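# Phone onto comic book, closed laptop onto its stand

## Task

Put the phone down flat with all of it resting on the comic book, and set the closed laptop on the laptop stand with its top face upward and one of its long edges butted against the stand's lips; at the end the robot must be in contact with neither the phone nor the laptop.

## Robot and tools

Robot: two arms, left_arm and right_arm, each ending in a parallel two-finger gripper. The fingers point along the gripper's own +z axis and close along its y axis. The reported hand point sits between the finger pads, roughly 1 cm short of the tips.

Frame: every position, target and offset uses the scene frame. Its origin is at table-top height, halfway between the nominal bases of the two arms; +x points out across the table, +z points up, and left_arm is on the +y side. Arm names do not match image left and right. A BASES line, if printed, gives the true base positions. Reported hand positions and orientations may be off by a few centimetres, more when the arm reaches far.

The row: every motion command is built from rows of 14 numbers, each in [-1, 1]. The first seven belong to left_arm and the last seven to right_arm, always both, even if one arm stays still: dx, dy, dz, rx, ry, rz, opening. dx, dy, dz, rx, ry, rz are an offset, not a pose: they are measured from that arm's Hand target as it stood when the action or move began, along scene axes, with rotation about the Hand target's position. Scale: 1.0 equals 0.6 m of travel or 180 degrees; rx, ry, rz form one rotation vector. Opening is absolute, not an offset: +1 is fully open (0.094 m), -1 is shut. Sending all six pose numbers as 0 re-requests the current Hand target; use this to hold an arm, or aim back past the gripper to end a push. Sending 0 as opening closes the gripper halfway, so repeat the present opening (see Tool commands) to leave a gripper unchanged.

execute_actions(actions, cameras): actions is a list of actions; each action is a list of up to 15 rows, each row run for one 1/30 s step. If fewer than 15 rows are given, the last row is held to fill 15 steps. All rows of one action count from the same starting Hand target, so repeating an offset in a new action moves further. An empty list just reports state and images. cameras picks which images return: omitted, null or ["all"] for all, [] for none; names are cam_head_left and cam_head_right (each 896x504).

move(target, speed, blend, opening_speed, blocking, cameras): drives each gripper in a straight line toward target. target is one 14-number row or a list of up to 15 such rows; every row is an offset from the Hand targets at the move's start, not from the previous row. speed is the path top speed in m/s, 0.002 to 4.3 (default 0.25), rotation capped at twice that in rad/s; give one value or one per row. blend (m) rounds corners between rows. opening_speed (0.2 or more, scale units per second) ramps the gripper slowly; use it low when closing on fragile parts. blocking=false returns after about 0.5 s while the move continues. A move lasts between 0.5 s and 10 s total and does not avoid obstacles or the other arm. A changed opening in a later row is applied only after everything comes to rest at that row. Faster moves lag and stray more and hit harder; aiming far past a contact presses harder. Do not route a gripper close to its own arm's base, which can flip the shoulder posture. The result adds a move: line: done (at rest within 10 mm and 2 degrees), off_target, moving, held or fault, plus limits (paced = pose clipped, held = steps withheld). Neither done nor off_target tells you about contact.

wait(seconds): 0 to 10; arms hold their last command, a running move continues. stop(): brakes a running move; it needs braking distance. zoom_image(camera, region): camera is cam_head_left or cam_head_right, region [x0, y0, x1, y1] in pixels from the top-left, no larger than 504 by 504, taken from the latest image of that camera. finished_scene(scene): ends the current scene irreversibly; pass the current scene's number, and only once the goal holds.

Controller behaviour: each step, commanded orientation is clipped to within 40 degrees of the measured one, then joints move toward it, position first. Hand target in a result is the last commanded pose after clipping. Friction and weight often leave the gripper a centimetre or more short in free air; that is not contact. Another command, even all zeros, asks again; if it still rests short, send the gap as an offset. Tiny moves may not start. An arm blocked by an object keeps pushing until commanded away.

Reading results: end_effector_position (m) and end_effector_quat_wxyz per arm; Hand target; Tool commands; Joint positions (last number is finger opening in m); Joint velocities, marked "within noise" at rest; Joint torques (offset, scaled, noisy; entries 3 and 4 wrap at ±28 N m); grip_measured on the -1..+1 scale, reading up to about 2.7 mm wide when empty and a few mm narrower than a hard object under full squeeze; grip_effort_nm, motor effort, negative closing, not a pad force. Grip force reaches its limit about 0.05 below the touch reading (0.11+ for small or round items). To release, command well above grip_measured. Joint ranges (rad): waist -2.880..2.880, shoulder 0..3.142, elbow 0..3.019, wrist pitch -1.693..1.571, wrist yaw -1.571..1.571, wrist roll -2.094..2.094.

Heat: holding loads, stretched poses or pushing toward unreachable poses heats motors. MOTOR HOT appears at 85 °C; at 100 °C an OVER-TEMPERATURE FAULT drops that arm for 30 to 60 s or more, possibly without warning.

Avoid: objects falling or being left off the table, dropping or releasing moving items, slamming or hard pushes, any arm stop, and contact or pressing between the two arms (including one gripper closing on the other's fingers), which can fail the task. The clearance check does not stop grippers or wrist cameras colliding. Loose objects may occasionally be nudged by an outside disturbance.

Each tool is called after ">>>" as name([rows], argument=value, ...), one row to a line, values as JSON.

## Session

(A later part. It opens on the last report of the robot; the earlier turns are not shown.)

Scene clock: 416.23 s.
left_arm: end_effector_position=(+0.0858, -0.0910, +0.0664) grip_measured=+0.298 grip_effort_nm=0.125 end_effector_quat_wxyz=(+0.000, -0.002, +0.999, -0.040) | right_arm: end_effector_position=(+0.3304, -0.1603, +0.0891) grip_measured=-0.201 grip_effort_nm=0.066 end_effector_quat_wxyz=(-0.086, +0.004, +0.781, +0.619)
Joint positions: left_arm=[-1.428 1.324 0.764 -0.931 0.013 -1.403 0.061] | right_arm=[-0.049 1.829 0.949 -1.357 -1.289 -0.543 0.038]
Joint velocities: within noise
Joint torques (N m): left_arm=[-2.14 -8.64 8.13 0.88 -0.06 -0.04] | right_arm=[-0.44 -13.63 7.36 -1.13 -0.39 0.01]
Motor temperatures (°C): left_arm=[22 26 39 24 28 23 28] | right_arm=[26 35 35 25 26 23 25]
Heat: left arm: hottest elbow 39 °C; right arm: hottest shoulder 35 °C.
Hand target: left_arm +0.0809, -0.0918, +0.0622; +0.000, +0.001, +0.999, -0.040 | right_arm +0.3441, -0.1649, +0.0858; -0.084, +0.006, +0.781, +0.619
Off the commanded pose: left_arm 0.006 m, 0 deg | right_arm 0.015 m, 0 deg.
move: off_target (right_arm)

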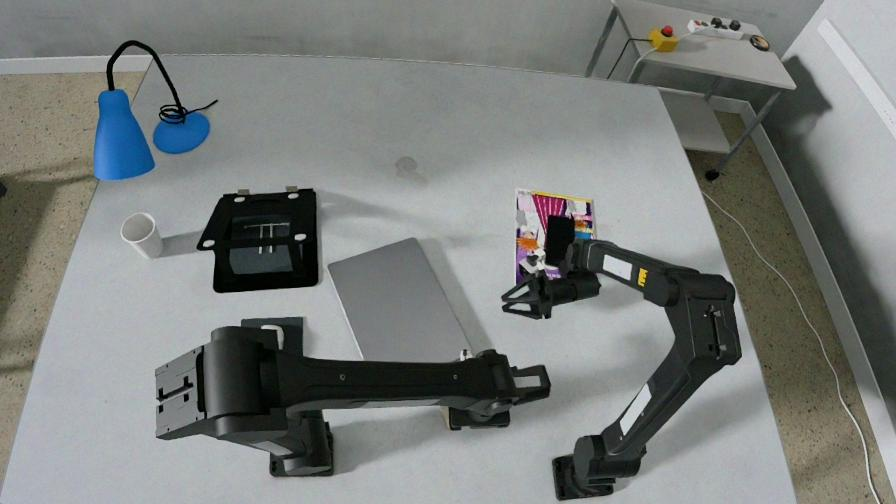

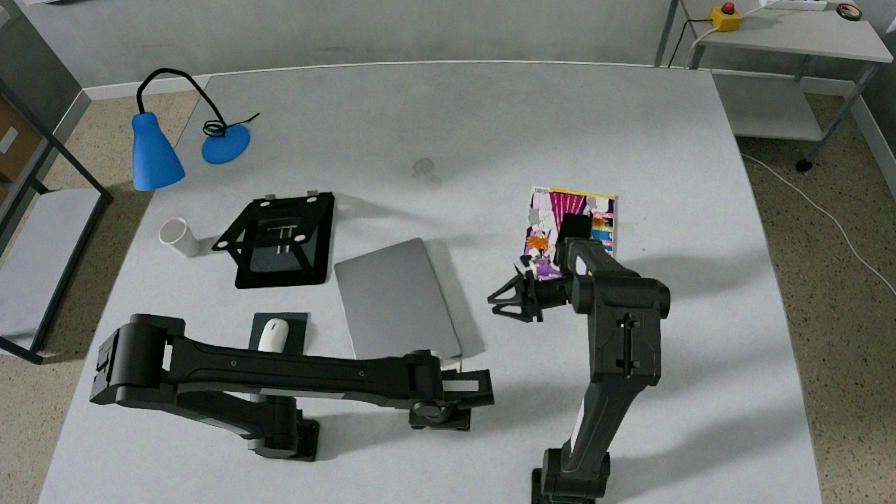

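>>> move([
  [0,0.058,0,0,0,0,0.3,0,0,0,0,0,0,-0.2],
  [0,0.058,-0.085,0,0,0,0.3,0,0,0,0,0,0,-0.2],
  [0,0.058,-0.085,0,0,0,-1,0,0,0,0,0,0,-0.2],
  [0,0.058,0.0,0,0,0,-1,0,0,0,0,0,0,-0.2],
], speed=0.12)

Scene clock: 421.60 s.
left_arm: end_effector_position=(+0.0749, -0.0281, +0.0372) grip_measured=-0.500 grip_effort_nm=-1.009 end_effector_quat_wxyz=(-0.006, -0.001, +1.000, -0.005) | right_arm: end_effector_position=(+0.3304, -0.1603, +0.0891) grip_measured=-0.201 grip_effort_nm=0.066 end_effector_quat_wxyz=(-0.086, +0.004, +0.781, +0.619)
Joint positions: left_arm=[-1.428 1.248 0.608 -0.923 0.013 -1.402 0.024] | right_arm=[-0.049 1.829 0.949 -1.357 -1.289 -0.543 0.038]
Joint velocities: within noise
Joint torques (N m): left_arm=[-1.03 -9.35 14.16 0.01 -0.06 0.06] | right_arm=[-0.38 -13.63 7.35 -1.17 -0.4 0.02]
Motor temperatures (°C): left_arm=[22 26 38 24 28 23 28] | right_arm=[26 35 35 25 26 23 25]
Heat: left arm: hottest elbow 38 °C; right arm: hottest shoulder 35 °C.
Hand target: left_arm +0.0809, -0.0570, +0.0622; +0.000, +0.001, +0.999, -0.040 | right_arm +0.3441, -0.1649, +0.0859; -0.084, +0.006, +0.781, +0.619
Off the commanded pose: left_arm 0.039 m, 4 deg | right_arm 0.015 m, 0 deg.
move: off_target (left_arm, right_arm)

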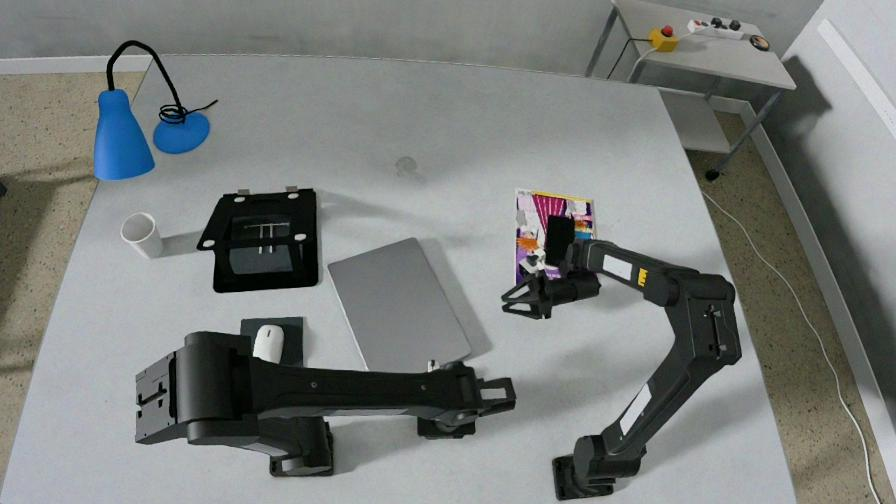

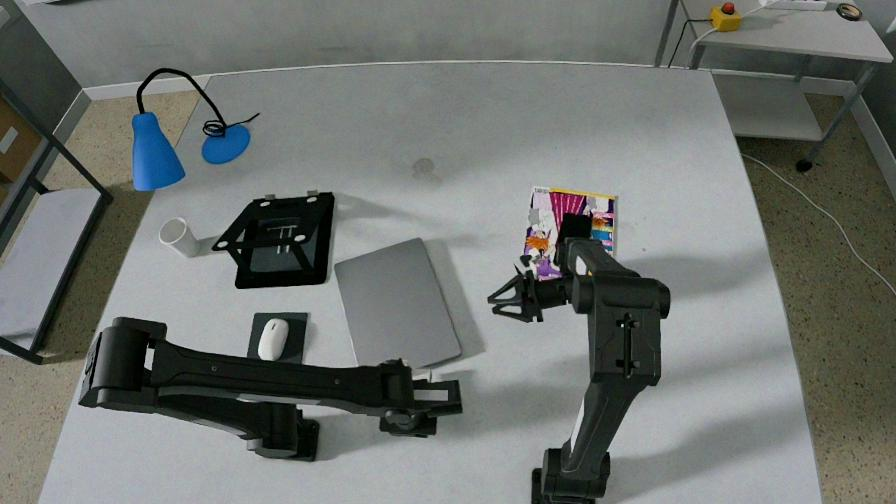

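>>> move([
  [0,0,0.12,0,0,0,-1,0,0,0,0,0,0,-0.2],
  [0.17,-0.19,0.12,0,0,0,-1,0,0,0,0,0,0,-0.2],
  [0.19,-0.19,-0.01,0,0,0,-1,0,0,0,0,0,0,-0.2],
], speed=0.15)

>>> zoom_image(camera="cam_head_left", region=[380, 270, 560, 450])

>>> zoom_image(camera="cam_head_right", region=[380, 270, 560, 450])

Scene clock: 428.17 s.
left_arm: end_effector_position=(+0.1895, -0.1723, +0.0595) grip_measured=-0.500 grip_effort_nm=-1.009 end_effector_quat_wxyz=(+0.000, +0.002, +0.999, -0.038) | right_arm: end_effector_position=(+0.3304, -0.1603, +0.0891) grip_measured=-0.201 grip_effort_nm=0.066 end_effector_quat_wxyz=(-0.086, +0.004, +0.781, +0.619)
Joint positions: left_arm=[-1.222 1.606 1.049 -0.944 0.028 -1.19 0.024] | right_arm=[-0.049 1.829 0.949 -1.357 -1.289 -0.543 0.038]
Joint velocities: within noise
Joint torques (N m): left_arm=[-0.56 -14.04 8.28 0.99 0.03 0.1] | right_arm=[-0.44 -13.63 7.36 -1.14 -0.39 0.01]
Motor temperatures (°C): left_arm=[22 26 39 24 28 23 29] | right_arm=[26 35 35 25 26 23 25]
Heat: left arm: hottest elbow 39 °C; right arm: hottest shoulder 35 °C.
Hand target: left_arm +0.1950, -0.1710, +0.0562; +0.000, +0.001, +0.999, -0.040 | right_arm +0.3441, -0.1649, +0.0859; -0.084, +0.006, +0.781, +0.619
Off the commanded pose: left_arm 0.007 m, 0 deg | right_arm 0.015 m, 0 deg.
move: off_target (right_arm)

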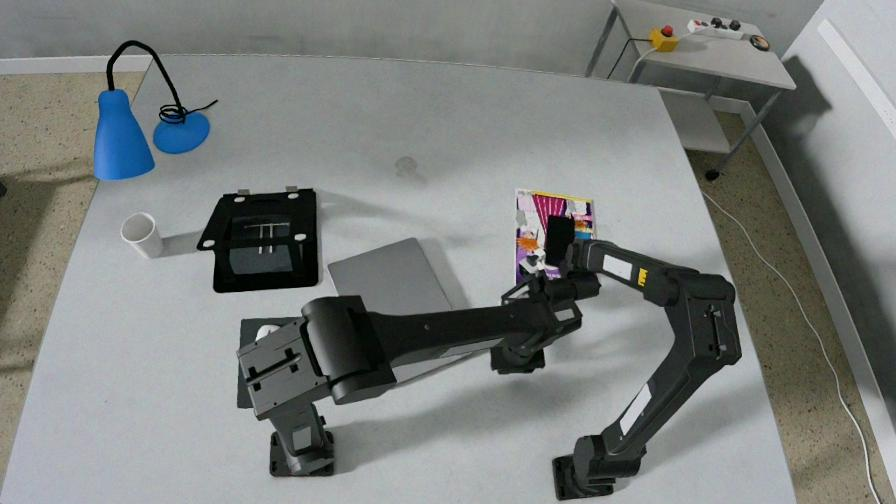

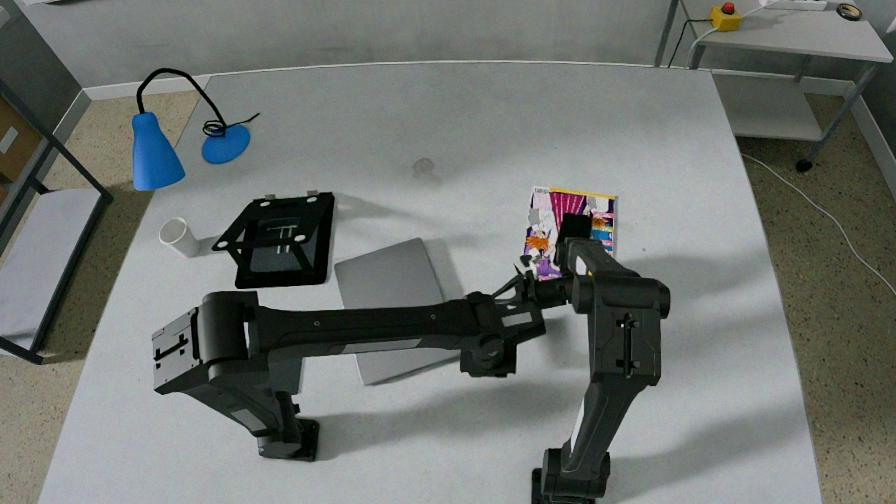

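Scaled by 2.800.

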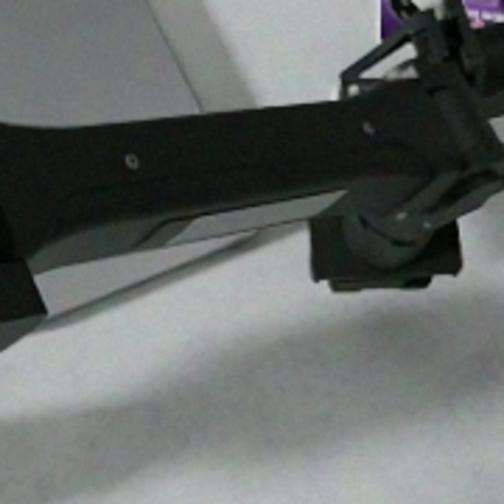

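Scaled by 2.800.

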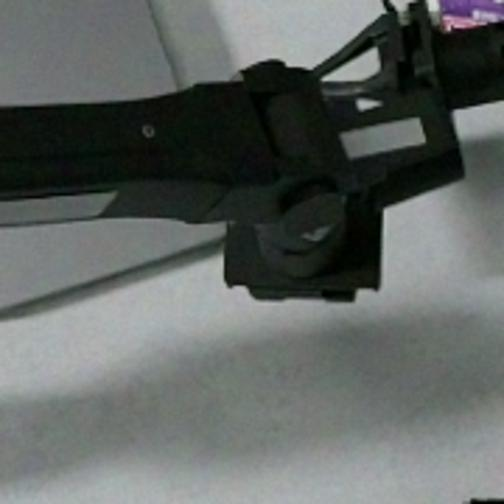

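>>> move([
  [-0.03,0.04,0.0,0,0,0,-1,0,-0.05,0.03,0,0,0,-0.2],
  [-0.03,0.04,-0.075,0,0,0,-1,0,-0.05,0.03,0,0,0,-0.2],
  [-0.03,0.04,-0.077,0,0,0,-0.15,0,-0.05,0.03,0,0,0,-0.2],
  [-0.03,0.04,0.22,0,0,0,-0.15,0,-0.05,0.03,0,0,0,-0.2],
  [0.08,0.4,0.3,0,0,0,-1,0,-0.05,0.03,0,0,0,-0.2],
], speed=[0.1,0.1,0.1,0.2,0.3])

>>> zoom_image(camera="cam_head_left", region=[330, 220, 560, 450])

Scene clock: 436.73 s.
left_arm: end_effector_position=(+0.2429, +0.0645, +0.2359) grip_measured=-0.978 grip_effort_nm=-0.911 end_effector_quat_wxyz=(+0.003, +0.003, +0.999, -0.041) | right_arm: end_effector_position=(+0.3311, -0.1904, +0.1067) grip_measured=-0.201 grip_effort_nm=0.066 end_effector_quat_wxyz=(-0.085, +0.005, +0.781, +0.619)
Joint positions: left_arm=[-0.688 1.021 1 -1.496 0.061 -0.655 0.001] | right_arm=[-0.127 1.832 0.99 -1.566 -1.237 -0.723 0.038]
Joint velocities: within noise
Joint torques (N m): left_arm=[-0.56 -6.42 10.21 -0.09 0.08 0.12] | right_arm=[-0.26 -13.74 7.42 -1.37 -0.32 0.01]
Motor temperatures (°C): left_arm=[22 26 38 24 28 23 29] | right_arm=[26 35 35 25 26 23 25]
Heat: left arm: hottest elbow 38 °C; right arm: hottest shoulder 35 °C.
Hand target: left_arm +0.2429, +0.0690, +0.2362; +0.000, +0.001, +0.999, -0.040 | right_arm +0.3440, -0.1949, +0.1039; -0.084, +0.006, +0.781, +0.619
Off the commanded pose: left_arm 0.005 m, 0 deg | right_arm 0.014 m, 0 deg.
move: off_target (right_arm)

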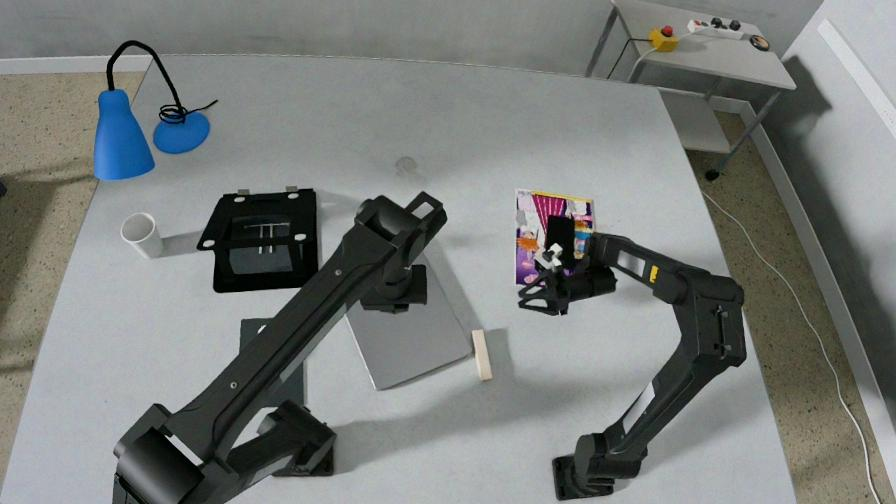

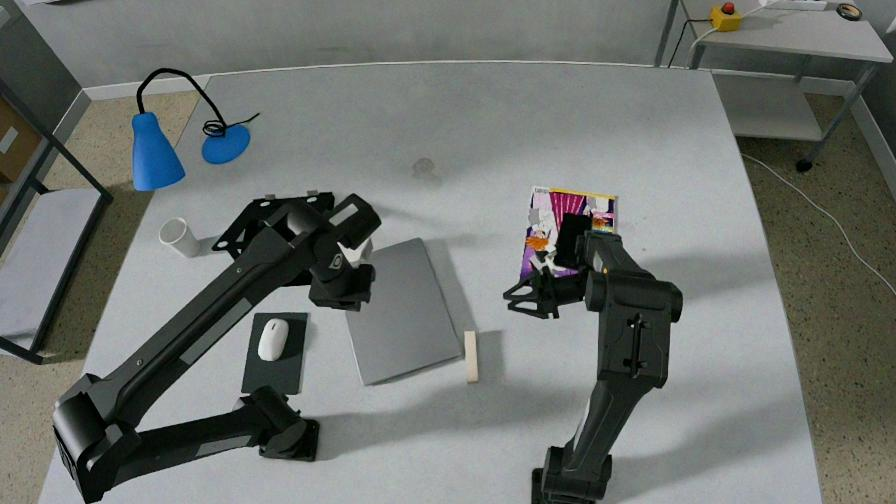

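Scaled by 2.191.

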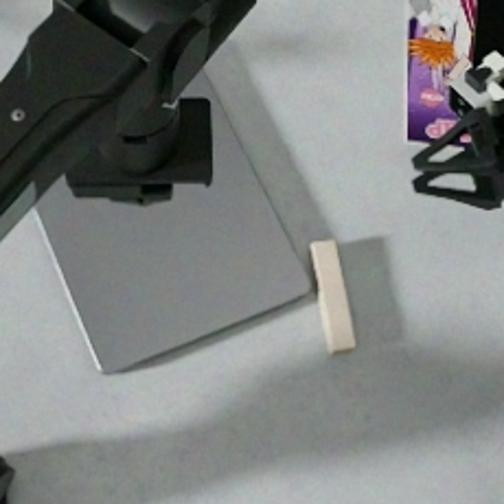

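>>> move([
  [0.06,0.24,0.0,0,0,0,-1,0.04,0.07,-0.03,0,0,0.04,-0.1],
  [0.06,0.24,-0.36,0,0,0,-1,0.04,0.13,-0.12,0,0,0.04,-0.1],
  [0.06,0.16,-0.36,0,0,0,-1,0.0,0.30,-0.125,0,0,0.04,-0.1],
], speed=[0.2,0.15,0.1])

>>> zoom_image(camera="cam_head_right", region=[330, 220, 560, 450])

Scene clock: 445.00 s.
left_arm: end_effector_position=(+0.2741, +0.1703, +0.0202) grip_measured=-0.981 grip_effort_nm=-0.999 end_effector_quat_wxyz=(-0.004, -0.002, +0.999, -0.038) | right_arm: end_effector_position=(+0.3632, -0.0273, +0.0393) grip_measured=-0.101 grip_effort_nm=0.042 end_effector_quat_wxyz=(-0.095, -0.051, +0.779, +0.618)
Joint positions: left_arm=[-0.265 1.226 0.532 -0.867 0.076 -0.241 0.001] | right_arm=[0.265 1.912 0.939 -0.368 -1.345 0.324 0.042]
Joint velocities: within noise
Joint torques (N m): left_arm=[-1.9 -6.71 8.5 0.77 0.1 -0.07] | right_arm=[3.02 -17.2 3.69 0.81 -0.55 0.36]
Motor temperatures (°C): left_arm=[22 26 38 24 28 23 29] | right_arm=[26 35 36 25 25 23 25]
Heat: left arm: hottest elbow 38 °C; right arm: hottest elbow 36 °C.
Hand target: left_arm +0.2790, +0.1649, +0.0202; +0.000, +0.001, +0.999, -0.040 | right_arm +0.3442, -0.0150, +0.0288; -0.122, -0.043, +0.779, +0.613
Off the commanded pose: left_arm 0.007 m, 1 deg | right_arm 0.025 m, 3 deg.
move: off_target (right_arm)

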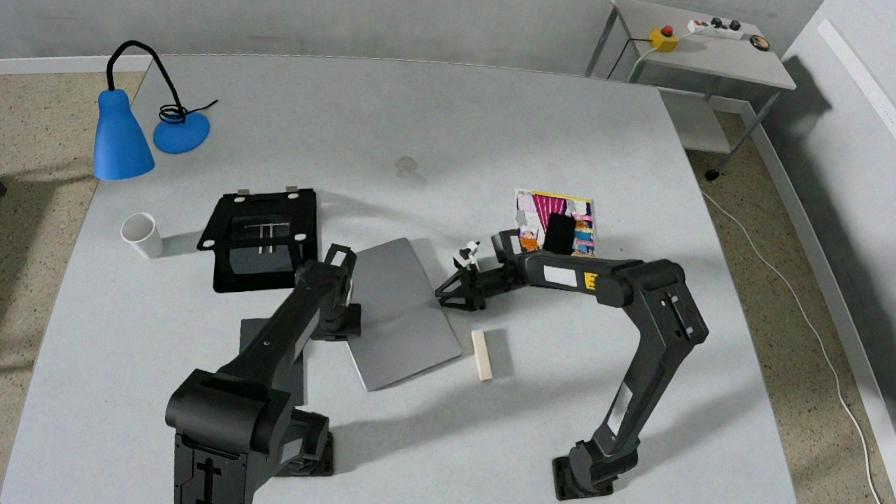

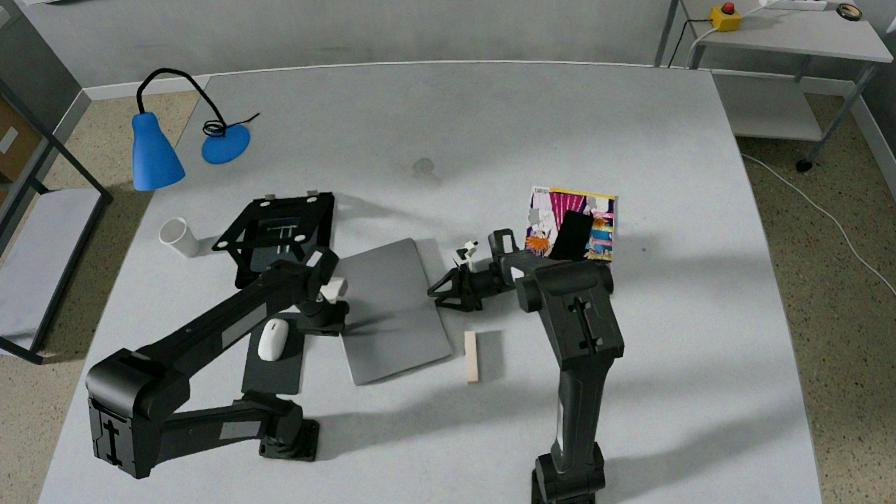

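Scaled by 2.191.

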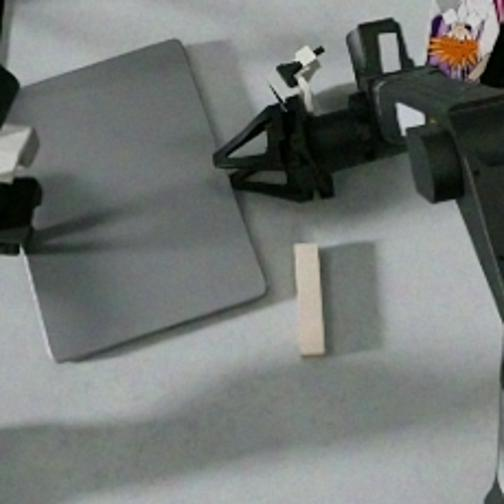

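Good contact. Lift.

>>> move([
  [0,-0.02,0,0,0,0,-1,-0.0,0.05,0,0,0,0,-0.2],
  [0,-0.03,0,0,0,0,-1,-0.0,0.07,0.08,0,0,0,-0.2],
  [0,-0.03,0.0,0,0,0,-1,-0.01,0.09,0.18,0,0,0,-0.2],
], speed=0.08)

>>> zoom_image(camera="cam_head_right", region=[330, 220, 560, 450])

Scene clock: 449.80 s.
left_arm: end_effector_position=(+0.2703, +0.1747, +0.0170) grip_measured=-0.981 grip_effort_nm=-0.999 end_effector_quat_wxyz=(-0.010, -0.027, +1.000, -0.008) | right_arm: end_effector_position=(+0.3652, +0.0015, +0.1199) grip_measured=-0.198 grip_effort_nm=-0.120 end_effector_quat_wxyz=(-0.094, -0.003, +0.790, +0.606)
Joint positions: left_arm=[-0.289 1.238 0.532 -0.88 0.021 -0.314 0.001] | right_arm=[0.331 1.697 0.896 -0.164 -1.265 0.779 0.038]
Joint velocities: within noise
Joint torques (N m): left_arm=[-5.66 -6.07 9.44 1.22 2.15 0.03] | right_arm=[6.42 -18.37 7.39 1.01 -1.47 0.21]
Motor temperatures (°C): left_arm=[22 26 38 24 29 23 29] | right_arm=[26 35 36 25 26 23 25]
Heat: left arm: hottest elbow 38 °C; right arm: hottest elbow 36 °C.
Hand target: left_arm +0.2789, +0.1469, +0.0202; +0.000, +0.001, +0.999, -0.040 | right_arm +0.3382, +0.0390, +0.1369; -0.122, -0.043, +0.779, +0.613
Off the commanded pose: left_arm 0.029 m, 5 deg | right_arm 0.049 m, 6 deg.
move: off_target (left_arm, right_arm)

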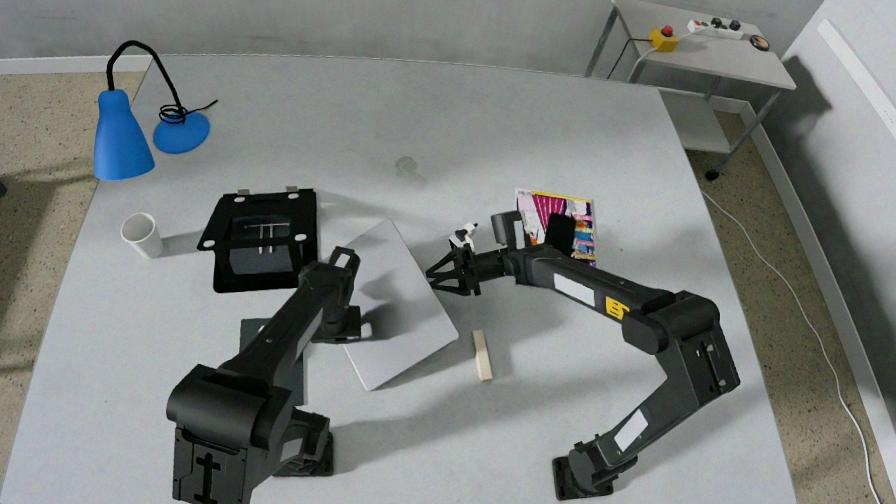

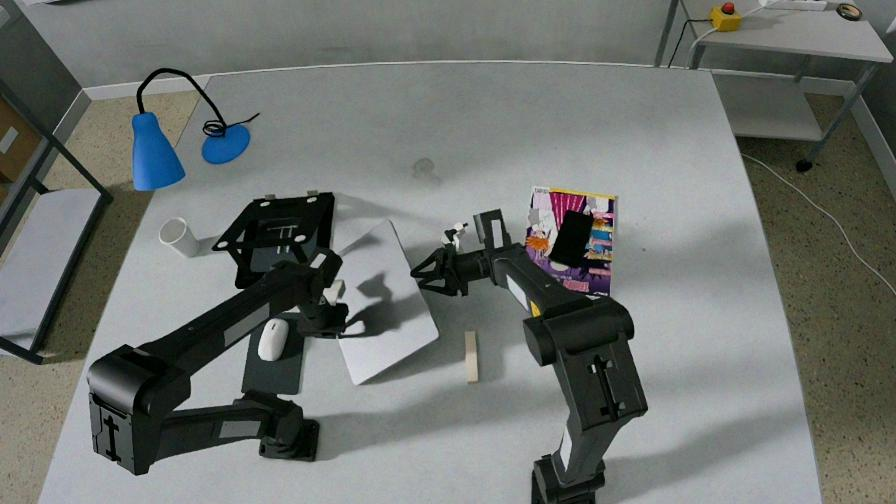

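Scaled by 2.191.

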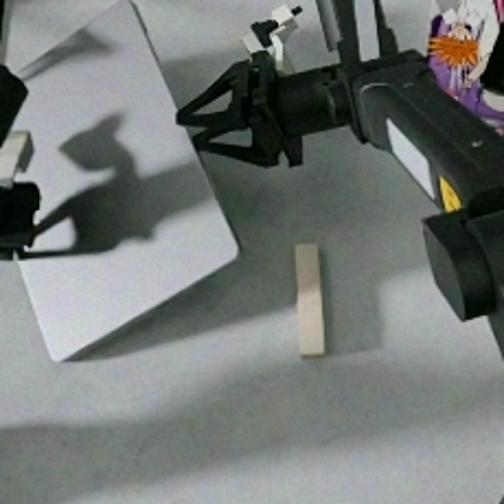

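>>> move([
  [-0.03,-0.23,0,0,0,0,-1,-0.04,-0.22,0,0,0,0,-0.2],
], speed=0.06)

>>> zoom_image(camera="cam_head_right", region=[330, 220, 560, 450])

Scene clock: 456.60 s.
left_arm: end_effector_position=(+0.2257, +0.0714, +0.0115) grip_measured=-0.981 grip_effort_nm=-0.989 end_effector_quat_wxyz=(-0.035, -0.027, +0.999, +0.018) | right_arm: end_effector_position=(+0.3085, -0.1029, +0.1319) grip_measured=-0.198 grip_effort_nm=-0.105 end_effector_quat_wxyz=(-0.110, -0.040, +0.785, +0.609)
Joint positions: left_arm=[-0.735 1.328 0.587 -0.906 0.02 -0.76 0.001] | right_arm=[0.112 1.677 0.926 -1.253 -1.309 -0.317 0.038]
Joint velocities: within noise
Joint torques (N m): left_arm=[-5.07 -4.6 16.35 3.08 1.53 0.05] | right_arm=[2.02 -13.39 8.24 -1.36 -1.07 0.14]
Motor temperatures (°C): left_arm=[22 26 38 24 31 23 29] | right_arm=[26 36 36 25 27 23 25]
Heat: left arm: hottest elbow 38 °C; right arm: hottest shoulder 36 °C.
Hand target: left_arm +0.2609, +0.0090, +0.0202; +0.000, +0.001, +0.999, -0.040 | right_arm +0.3141, -0.0930, +0.1369; -0.122, -0.043, +0.779, +0.613
Off the commanded pose: left_arm 0.072 m, 8 deg | right_arm 0.012 m, 2 deg.
move: off_target (left_arm, right_arm)

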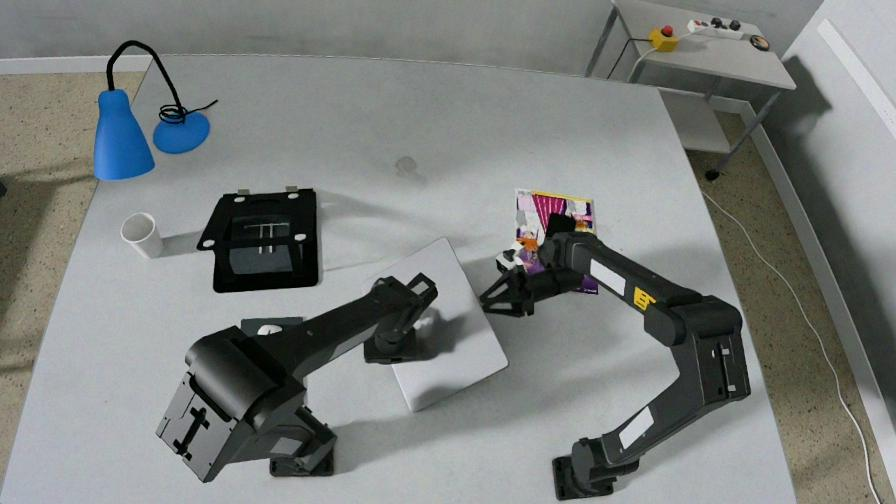

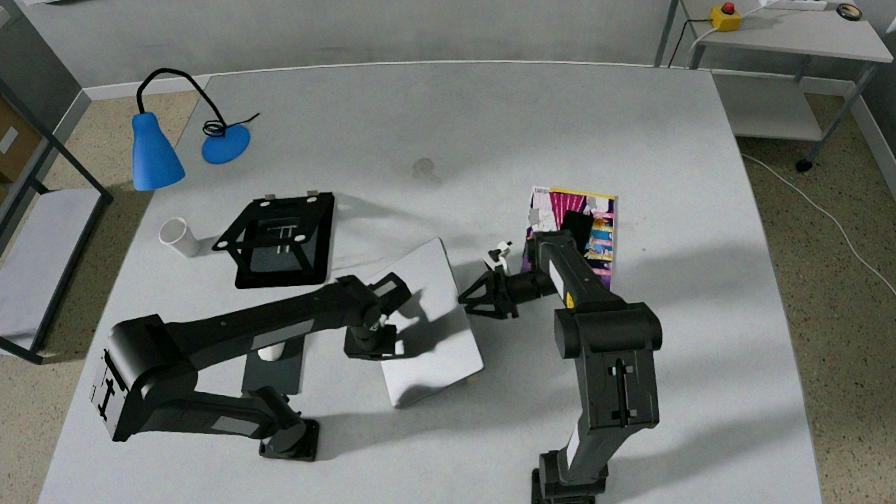

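Scaled by 2.191.

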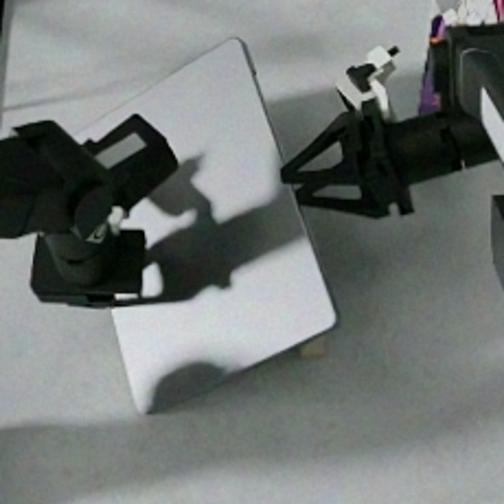

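>>> move([
  [0,0,0,0,0,0,-1,0.01,0.01,-0.155,0,0,0,-0.2],
], speed=0.08)

>>> zoom_image(camera="cam_head_right", region=[330, 220, 560, 450])

Scene clock: 460.87 s.
left_arm: end_effector_position=(+0.2273, +0.0682, +0.0136) grip_measured=-0.981 grip_effort_nm=-0.989 end_effector_quat_wxyz=(-0.034, -0.026, +0.999, +0.016) | right_arm: end_effector_position=(+0.3319, -0.1179, +0.0621) grip_measured=-0.199 grip_effort_nm=-0.081 end_effector_quat_wxyz=(-0.092, -0.024, +0.787, +0.609)
Joint positions: left_arm=[-0.738 1.328 0.595 -0.909 0.023 -0.761 0.001] | right_arm=[0.066 1.85 0.926 -1.064 -1.305 -0.311 0.038]
Joint velocities: within noise
Joint torques (N m): left_arm=[-5.07 -4.6 15.71 3.19 1.38 0.08] | right_arm=[5.83 -12.04 4.93 0.55 -1.28 0.09]
Motor temperatures (°C): left_arm=[23 26 38 24 31 23 29] | right_arm=[26 35 36 25 27 23 25]
Heat: left arm: hottest elbow 38 °C; right arm: hottest elbow 36 °C.
Hand target: left_arm +0.2610, +0.0089, +0.0202; +0.000, +0.001, +0.999, -0.040 | right_arm +0.3201, -0.0870, +0.0438; -0.122, -0.043, +0.779, +0.613
Off the commanded pose: left_arm 0.068 m, 8 deg | right_arm 0.038 m, 4 deg.
move: off_target (left_arm, right_arm)

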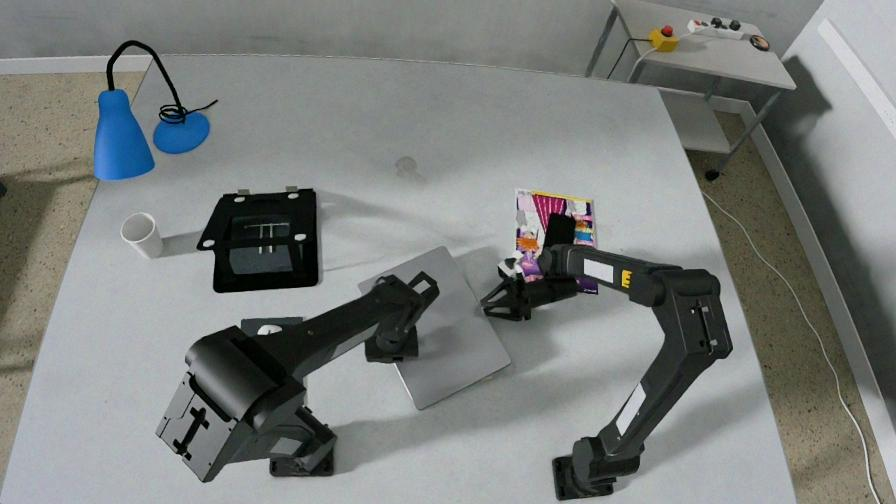

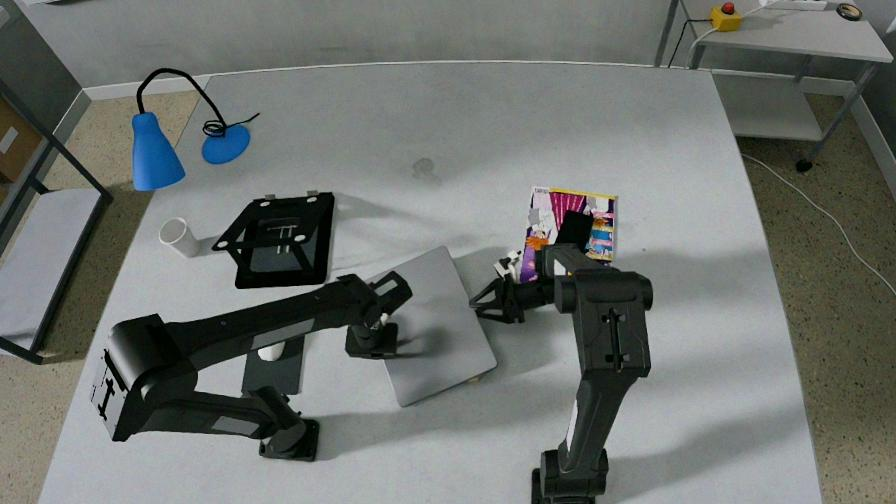

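Scaled by 2.191.

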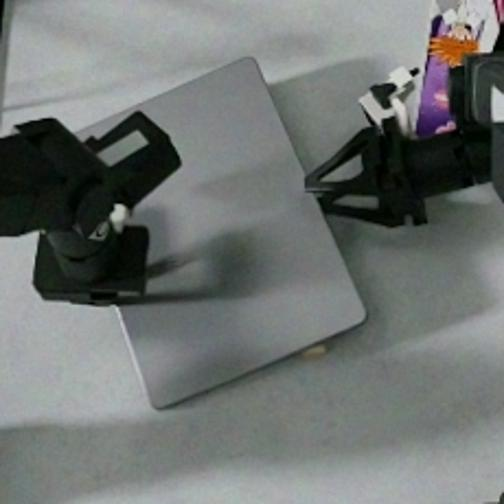

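Landed on the stick. Retreat right and re-insert low.

>>> move([
  [0,0.05,0,0,0,0,-1,0.03,-0.12,0.02,0,0,0,-0.2],
  [0,0.05,0,0,0,0,-1,0.03,-0.12,0.0,0,0,0.02,-0.05],
], speed=0.08)

>>> zoom_image(camera="cam_head_right", region=[330, 220, 560, 450])

>>> zoom_image(camera="cam_head_left", region=[330, 220, 560, 450])

Scene clock: 466.53 s.
left_arm: end_effector_position=(+0.2311, +0.0629, +0.0136) grip_measured=-0.981 grip_effort_nm=-0.979 end_effector_quat_wxyz=(-0.034, -0.003, +0.999, -0.005) | right_arm: end_effector_position=(+0.3327, -0.1579, +0.0606) grip_measured=-0.052 grip_effort_nm=0.061 end_effector_quat_wxyz=(-0.129, -0.076, +0.781, +0.607)
Joint positions: left_arm=[-0.726 1.327 0.595 -0.884 0.051 -0.702 0.001] | right_arm=[-0.024 1.995 1.076 -1.584 -1.174 -0.858 0.045]
Joint velocities: within noise
Joint torques (N m): left_arm=[0.03 -7.59 11.67 2.52 0.24 0.15] | right_arm=[0.26 -13.27 5.83 -1.22 -0.27 0.02]
Motor temperatures (°C): left_arm=[23 26 39 24 31 23 29] | right_arm=[26 35 36 25 27 23 25]
Heat: left arm: hottest elbow 39 °C; right arm: hottest elbow 36 °C.
Hand target: left_arm +0.2609, +0.0389, +0.0203; +0.000, +0.001, +0.999, -0.040 | right_arm +0.3380, -0.1590, +0.0438; -0.142, -0.067, +0.778, +0.609
Off the commanded pose: left_arm 0.039 m, 6 deg | right_arm 0.018 m, 2 deg.
move: off_target (left_arm, right_arm); target 2's new opening was sent with right_arm's hand 0.018 m and 2 deg from that target

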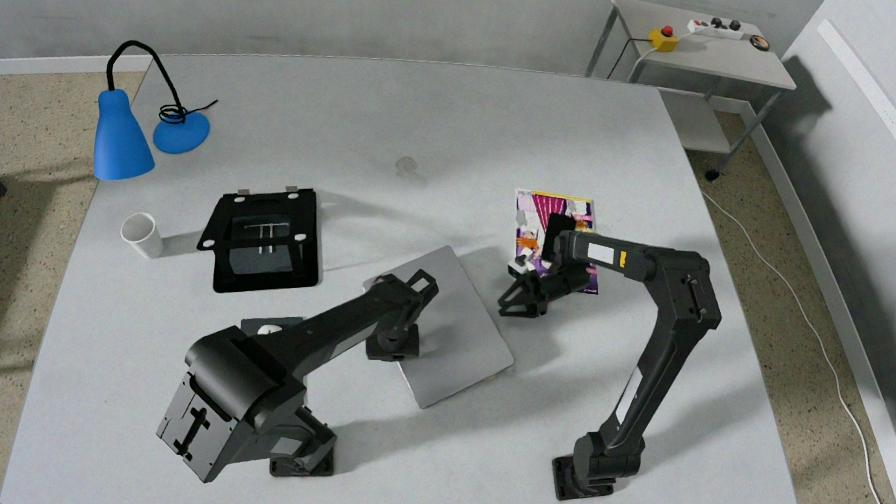

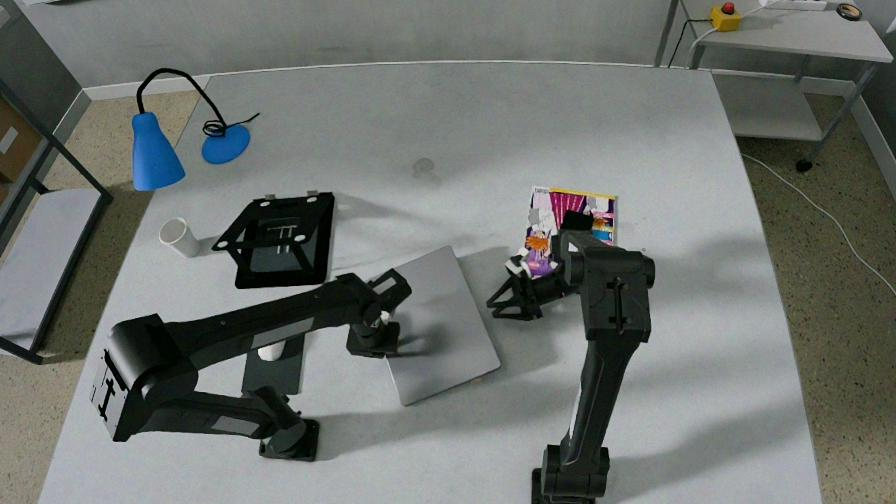

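Scaled by 2.191.

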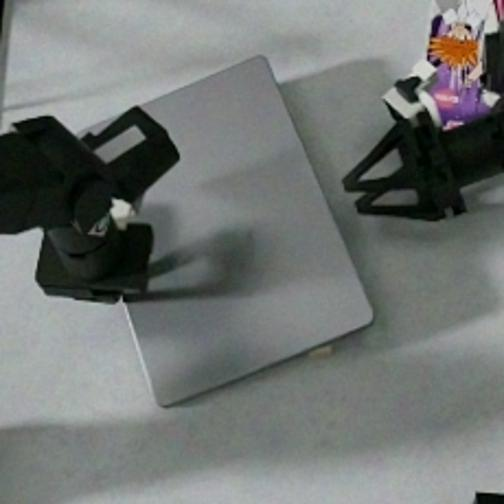

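Scaled by 2.191.

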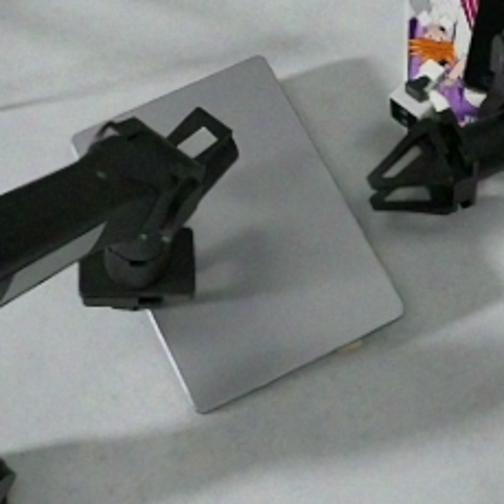

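>>> move([
  [0,0,0,0,0,0,-1,0.01,-0.03,-0.03,0,0,0.01,0],
  [0,0,0,0,0,0,-1,0.01,-0.03,-0.03,0,0,0.01,0],
  [-0.04,0.04,0,0,0,0,-1,-0.02,0.13,-0.03,0,0,0.01,0],
], speed=0.07)

>>> zoom_image(camera="cam_head_right", region=[330, 220, 560, 450])

>>> zoom_image(camera="cam_head_left", region=[330, 220, 560, 450])

Scene clock: 473.73 s.
left_arm: end_effector_position=(+0.2334, +0.0628, +0.0180) grip_measured=-0.981 grip_effort_nm=-0.974 end_effector_quat_wxyz=(-0.009, +0.001, +1.000, -0.030) | right_arm: end_effector_position=(+0.3470, -0.0926, +0.0441) grip_measured=-0.001 grip_effort_nm=0.042 end_effector_quat_wxyz=(-0.116, -0.091, +0.780, +0.608)
Joint positions: left_arm=[-0.716 1.272 0.562 -0.837 0.058 -0.687 0.001] | right_arm=[0.13 1.995 1.08 -1.269 -1.28 -0.561 0.047]
Joint velocities: within noise
Joint torques (N m): left_arm=[-0.26 -9.64 7.24 1.01 0.11 0.12] | right_arm=[2.84 -15.68 2.39 -0.46 -0.75 0.19]
Motor temperatures (°C): left_arm=[22 26 39 24 30 23 29] | right_arm=[26 35 36 25 27 23 25]
Heat: left arm: hottest elbow 39 °C; right arm: hottest elbow 36 °C.
Hand target: left_arm +0.2369, +0.0629, +0.0202; +0.000, +0.001, +0.999, -0.040 | right_arm +0.3261, -0.0809, +0.0259; -0.151, -0.079, +0.777, +0.606
Off the commanded pose: left_arm 0.004 m, 2 deg | right_arm 0.030 m, 4 deg.
move: off_target (right_arm)

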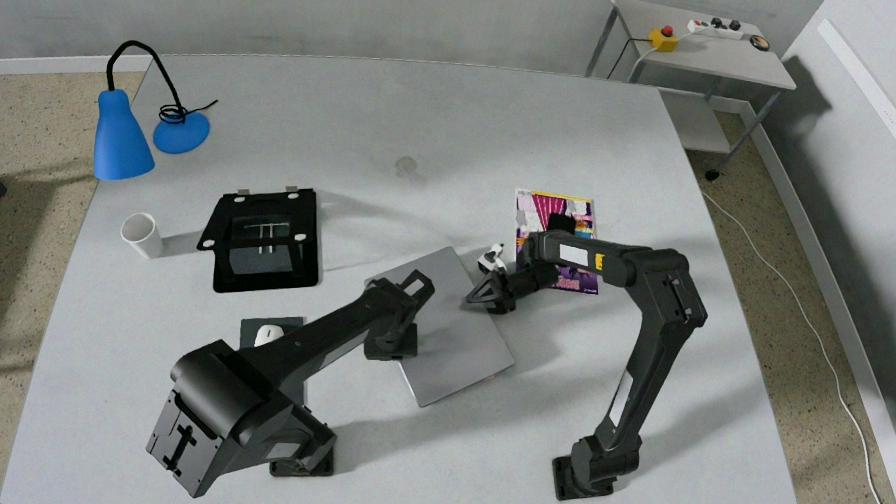

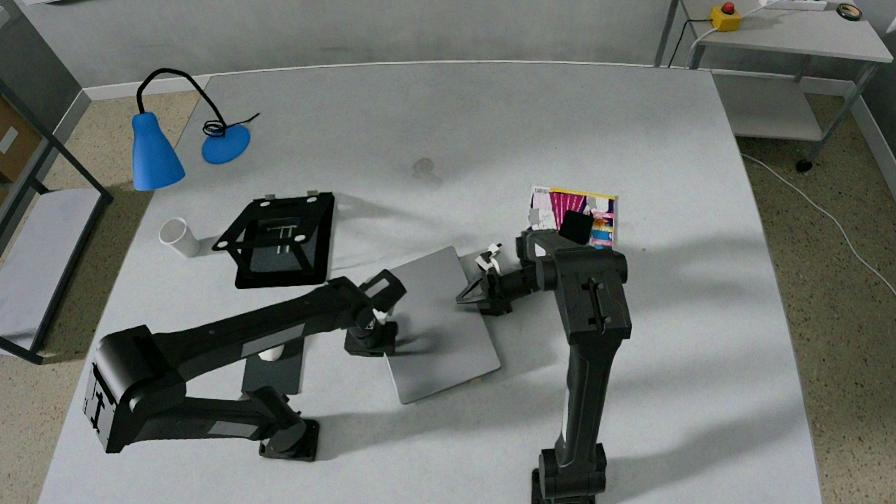

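Scaled by 2.191.

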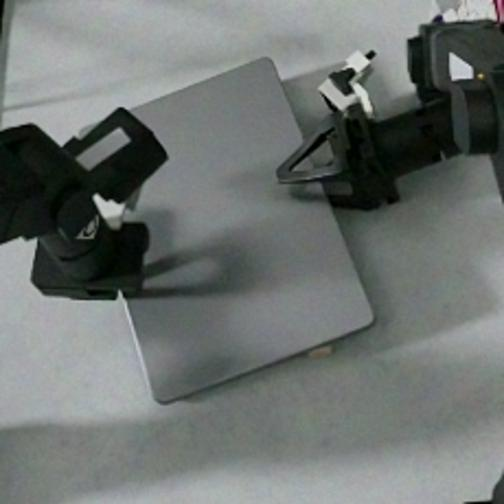

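Scaled by 2.191.

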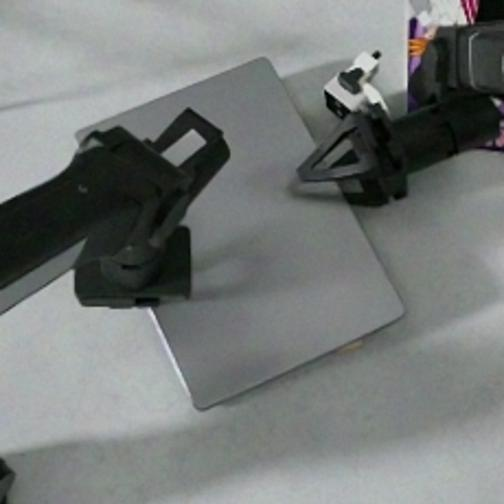

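Clearly, the lower finger is under. Close.

>>> move([
  [0,0,0,0,0,0,-1,0.01,0.0,0.01,0,0,0,-1],
], opening_speed=0.3)

Scene clock: 478.33 s.
left_arm: end_effector_position=(+0.2330, +0.0630, +0.0177) grip_measured=-0.981 grip_effort_nm=-0.974 end_effector_quat_wxyz=(-0.010, +0.001, +1.000, -0.030) | right_arm: end_effector_position=(+0.3463, -0.0932, +0.0429) grip_measured=-0.639 grip_effort_nm=-1.038 end_effector_quat_wxyz=(-0.107, -0.108, +0.781, +0.606)
Joint positions: left_arm=[-0.716 1.272 0.561 -0.836 0.058 -0.687 0.001] | right_arm=[0.13 1.995 1.08 -1.269 -1.27 -0.597 0.017]
Joint velocities: within noise
Joint torques (N m): left_arm=[-0.85 -9.35 7.31 0.84 0.02 0.13] | right_arm=[2.61 -15.91 3.86 -1.28 -1.04 0.48]
Motor temperatures (°C): left_arm=[22 26 39 24 30 23 29] | right_arm=[26 35 35 25 27 23 25]
Heat: left arm: hottest elbow 39 °C; right arm: hottest shoulder 35 °C.
Hand target: left_arm +0.2369, +0.0629, +0.0202; +0.000, +0.001, +0.999, -0.040 | right_arm +0.3322, -0.0809, +0.0319; -0.151, -0.079, +0.777, +0.606
Off the commanded pose: left_arm 0.005 m, 2 deg | right_arm 0.022 m, 6 deg.
move: off_target (right_arm)

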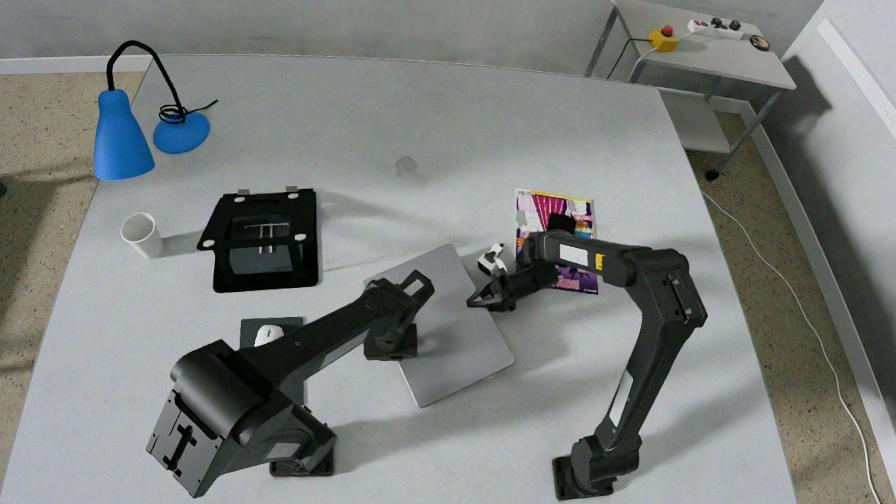

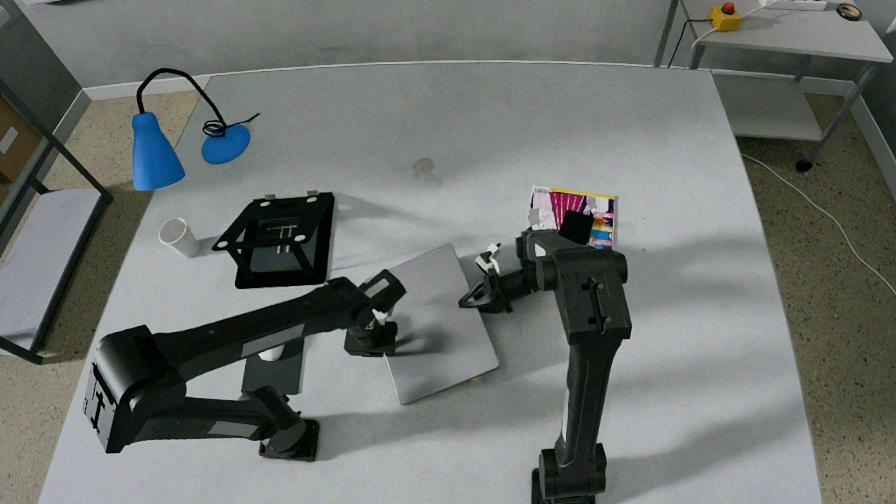

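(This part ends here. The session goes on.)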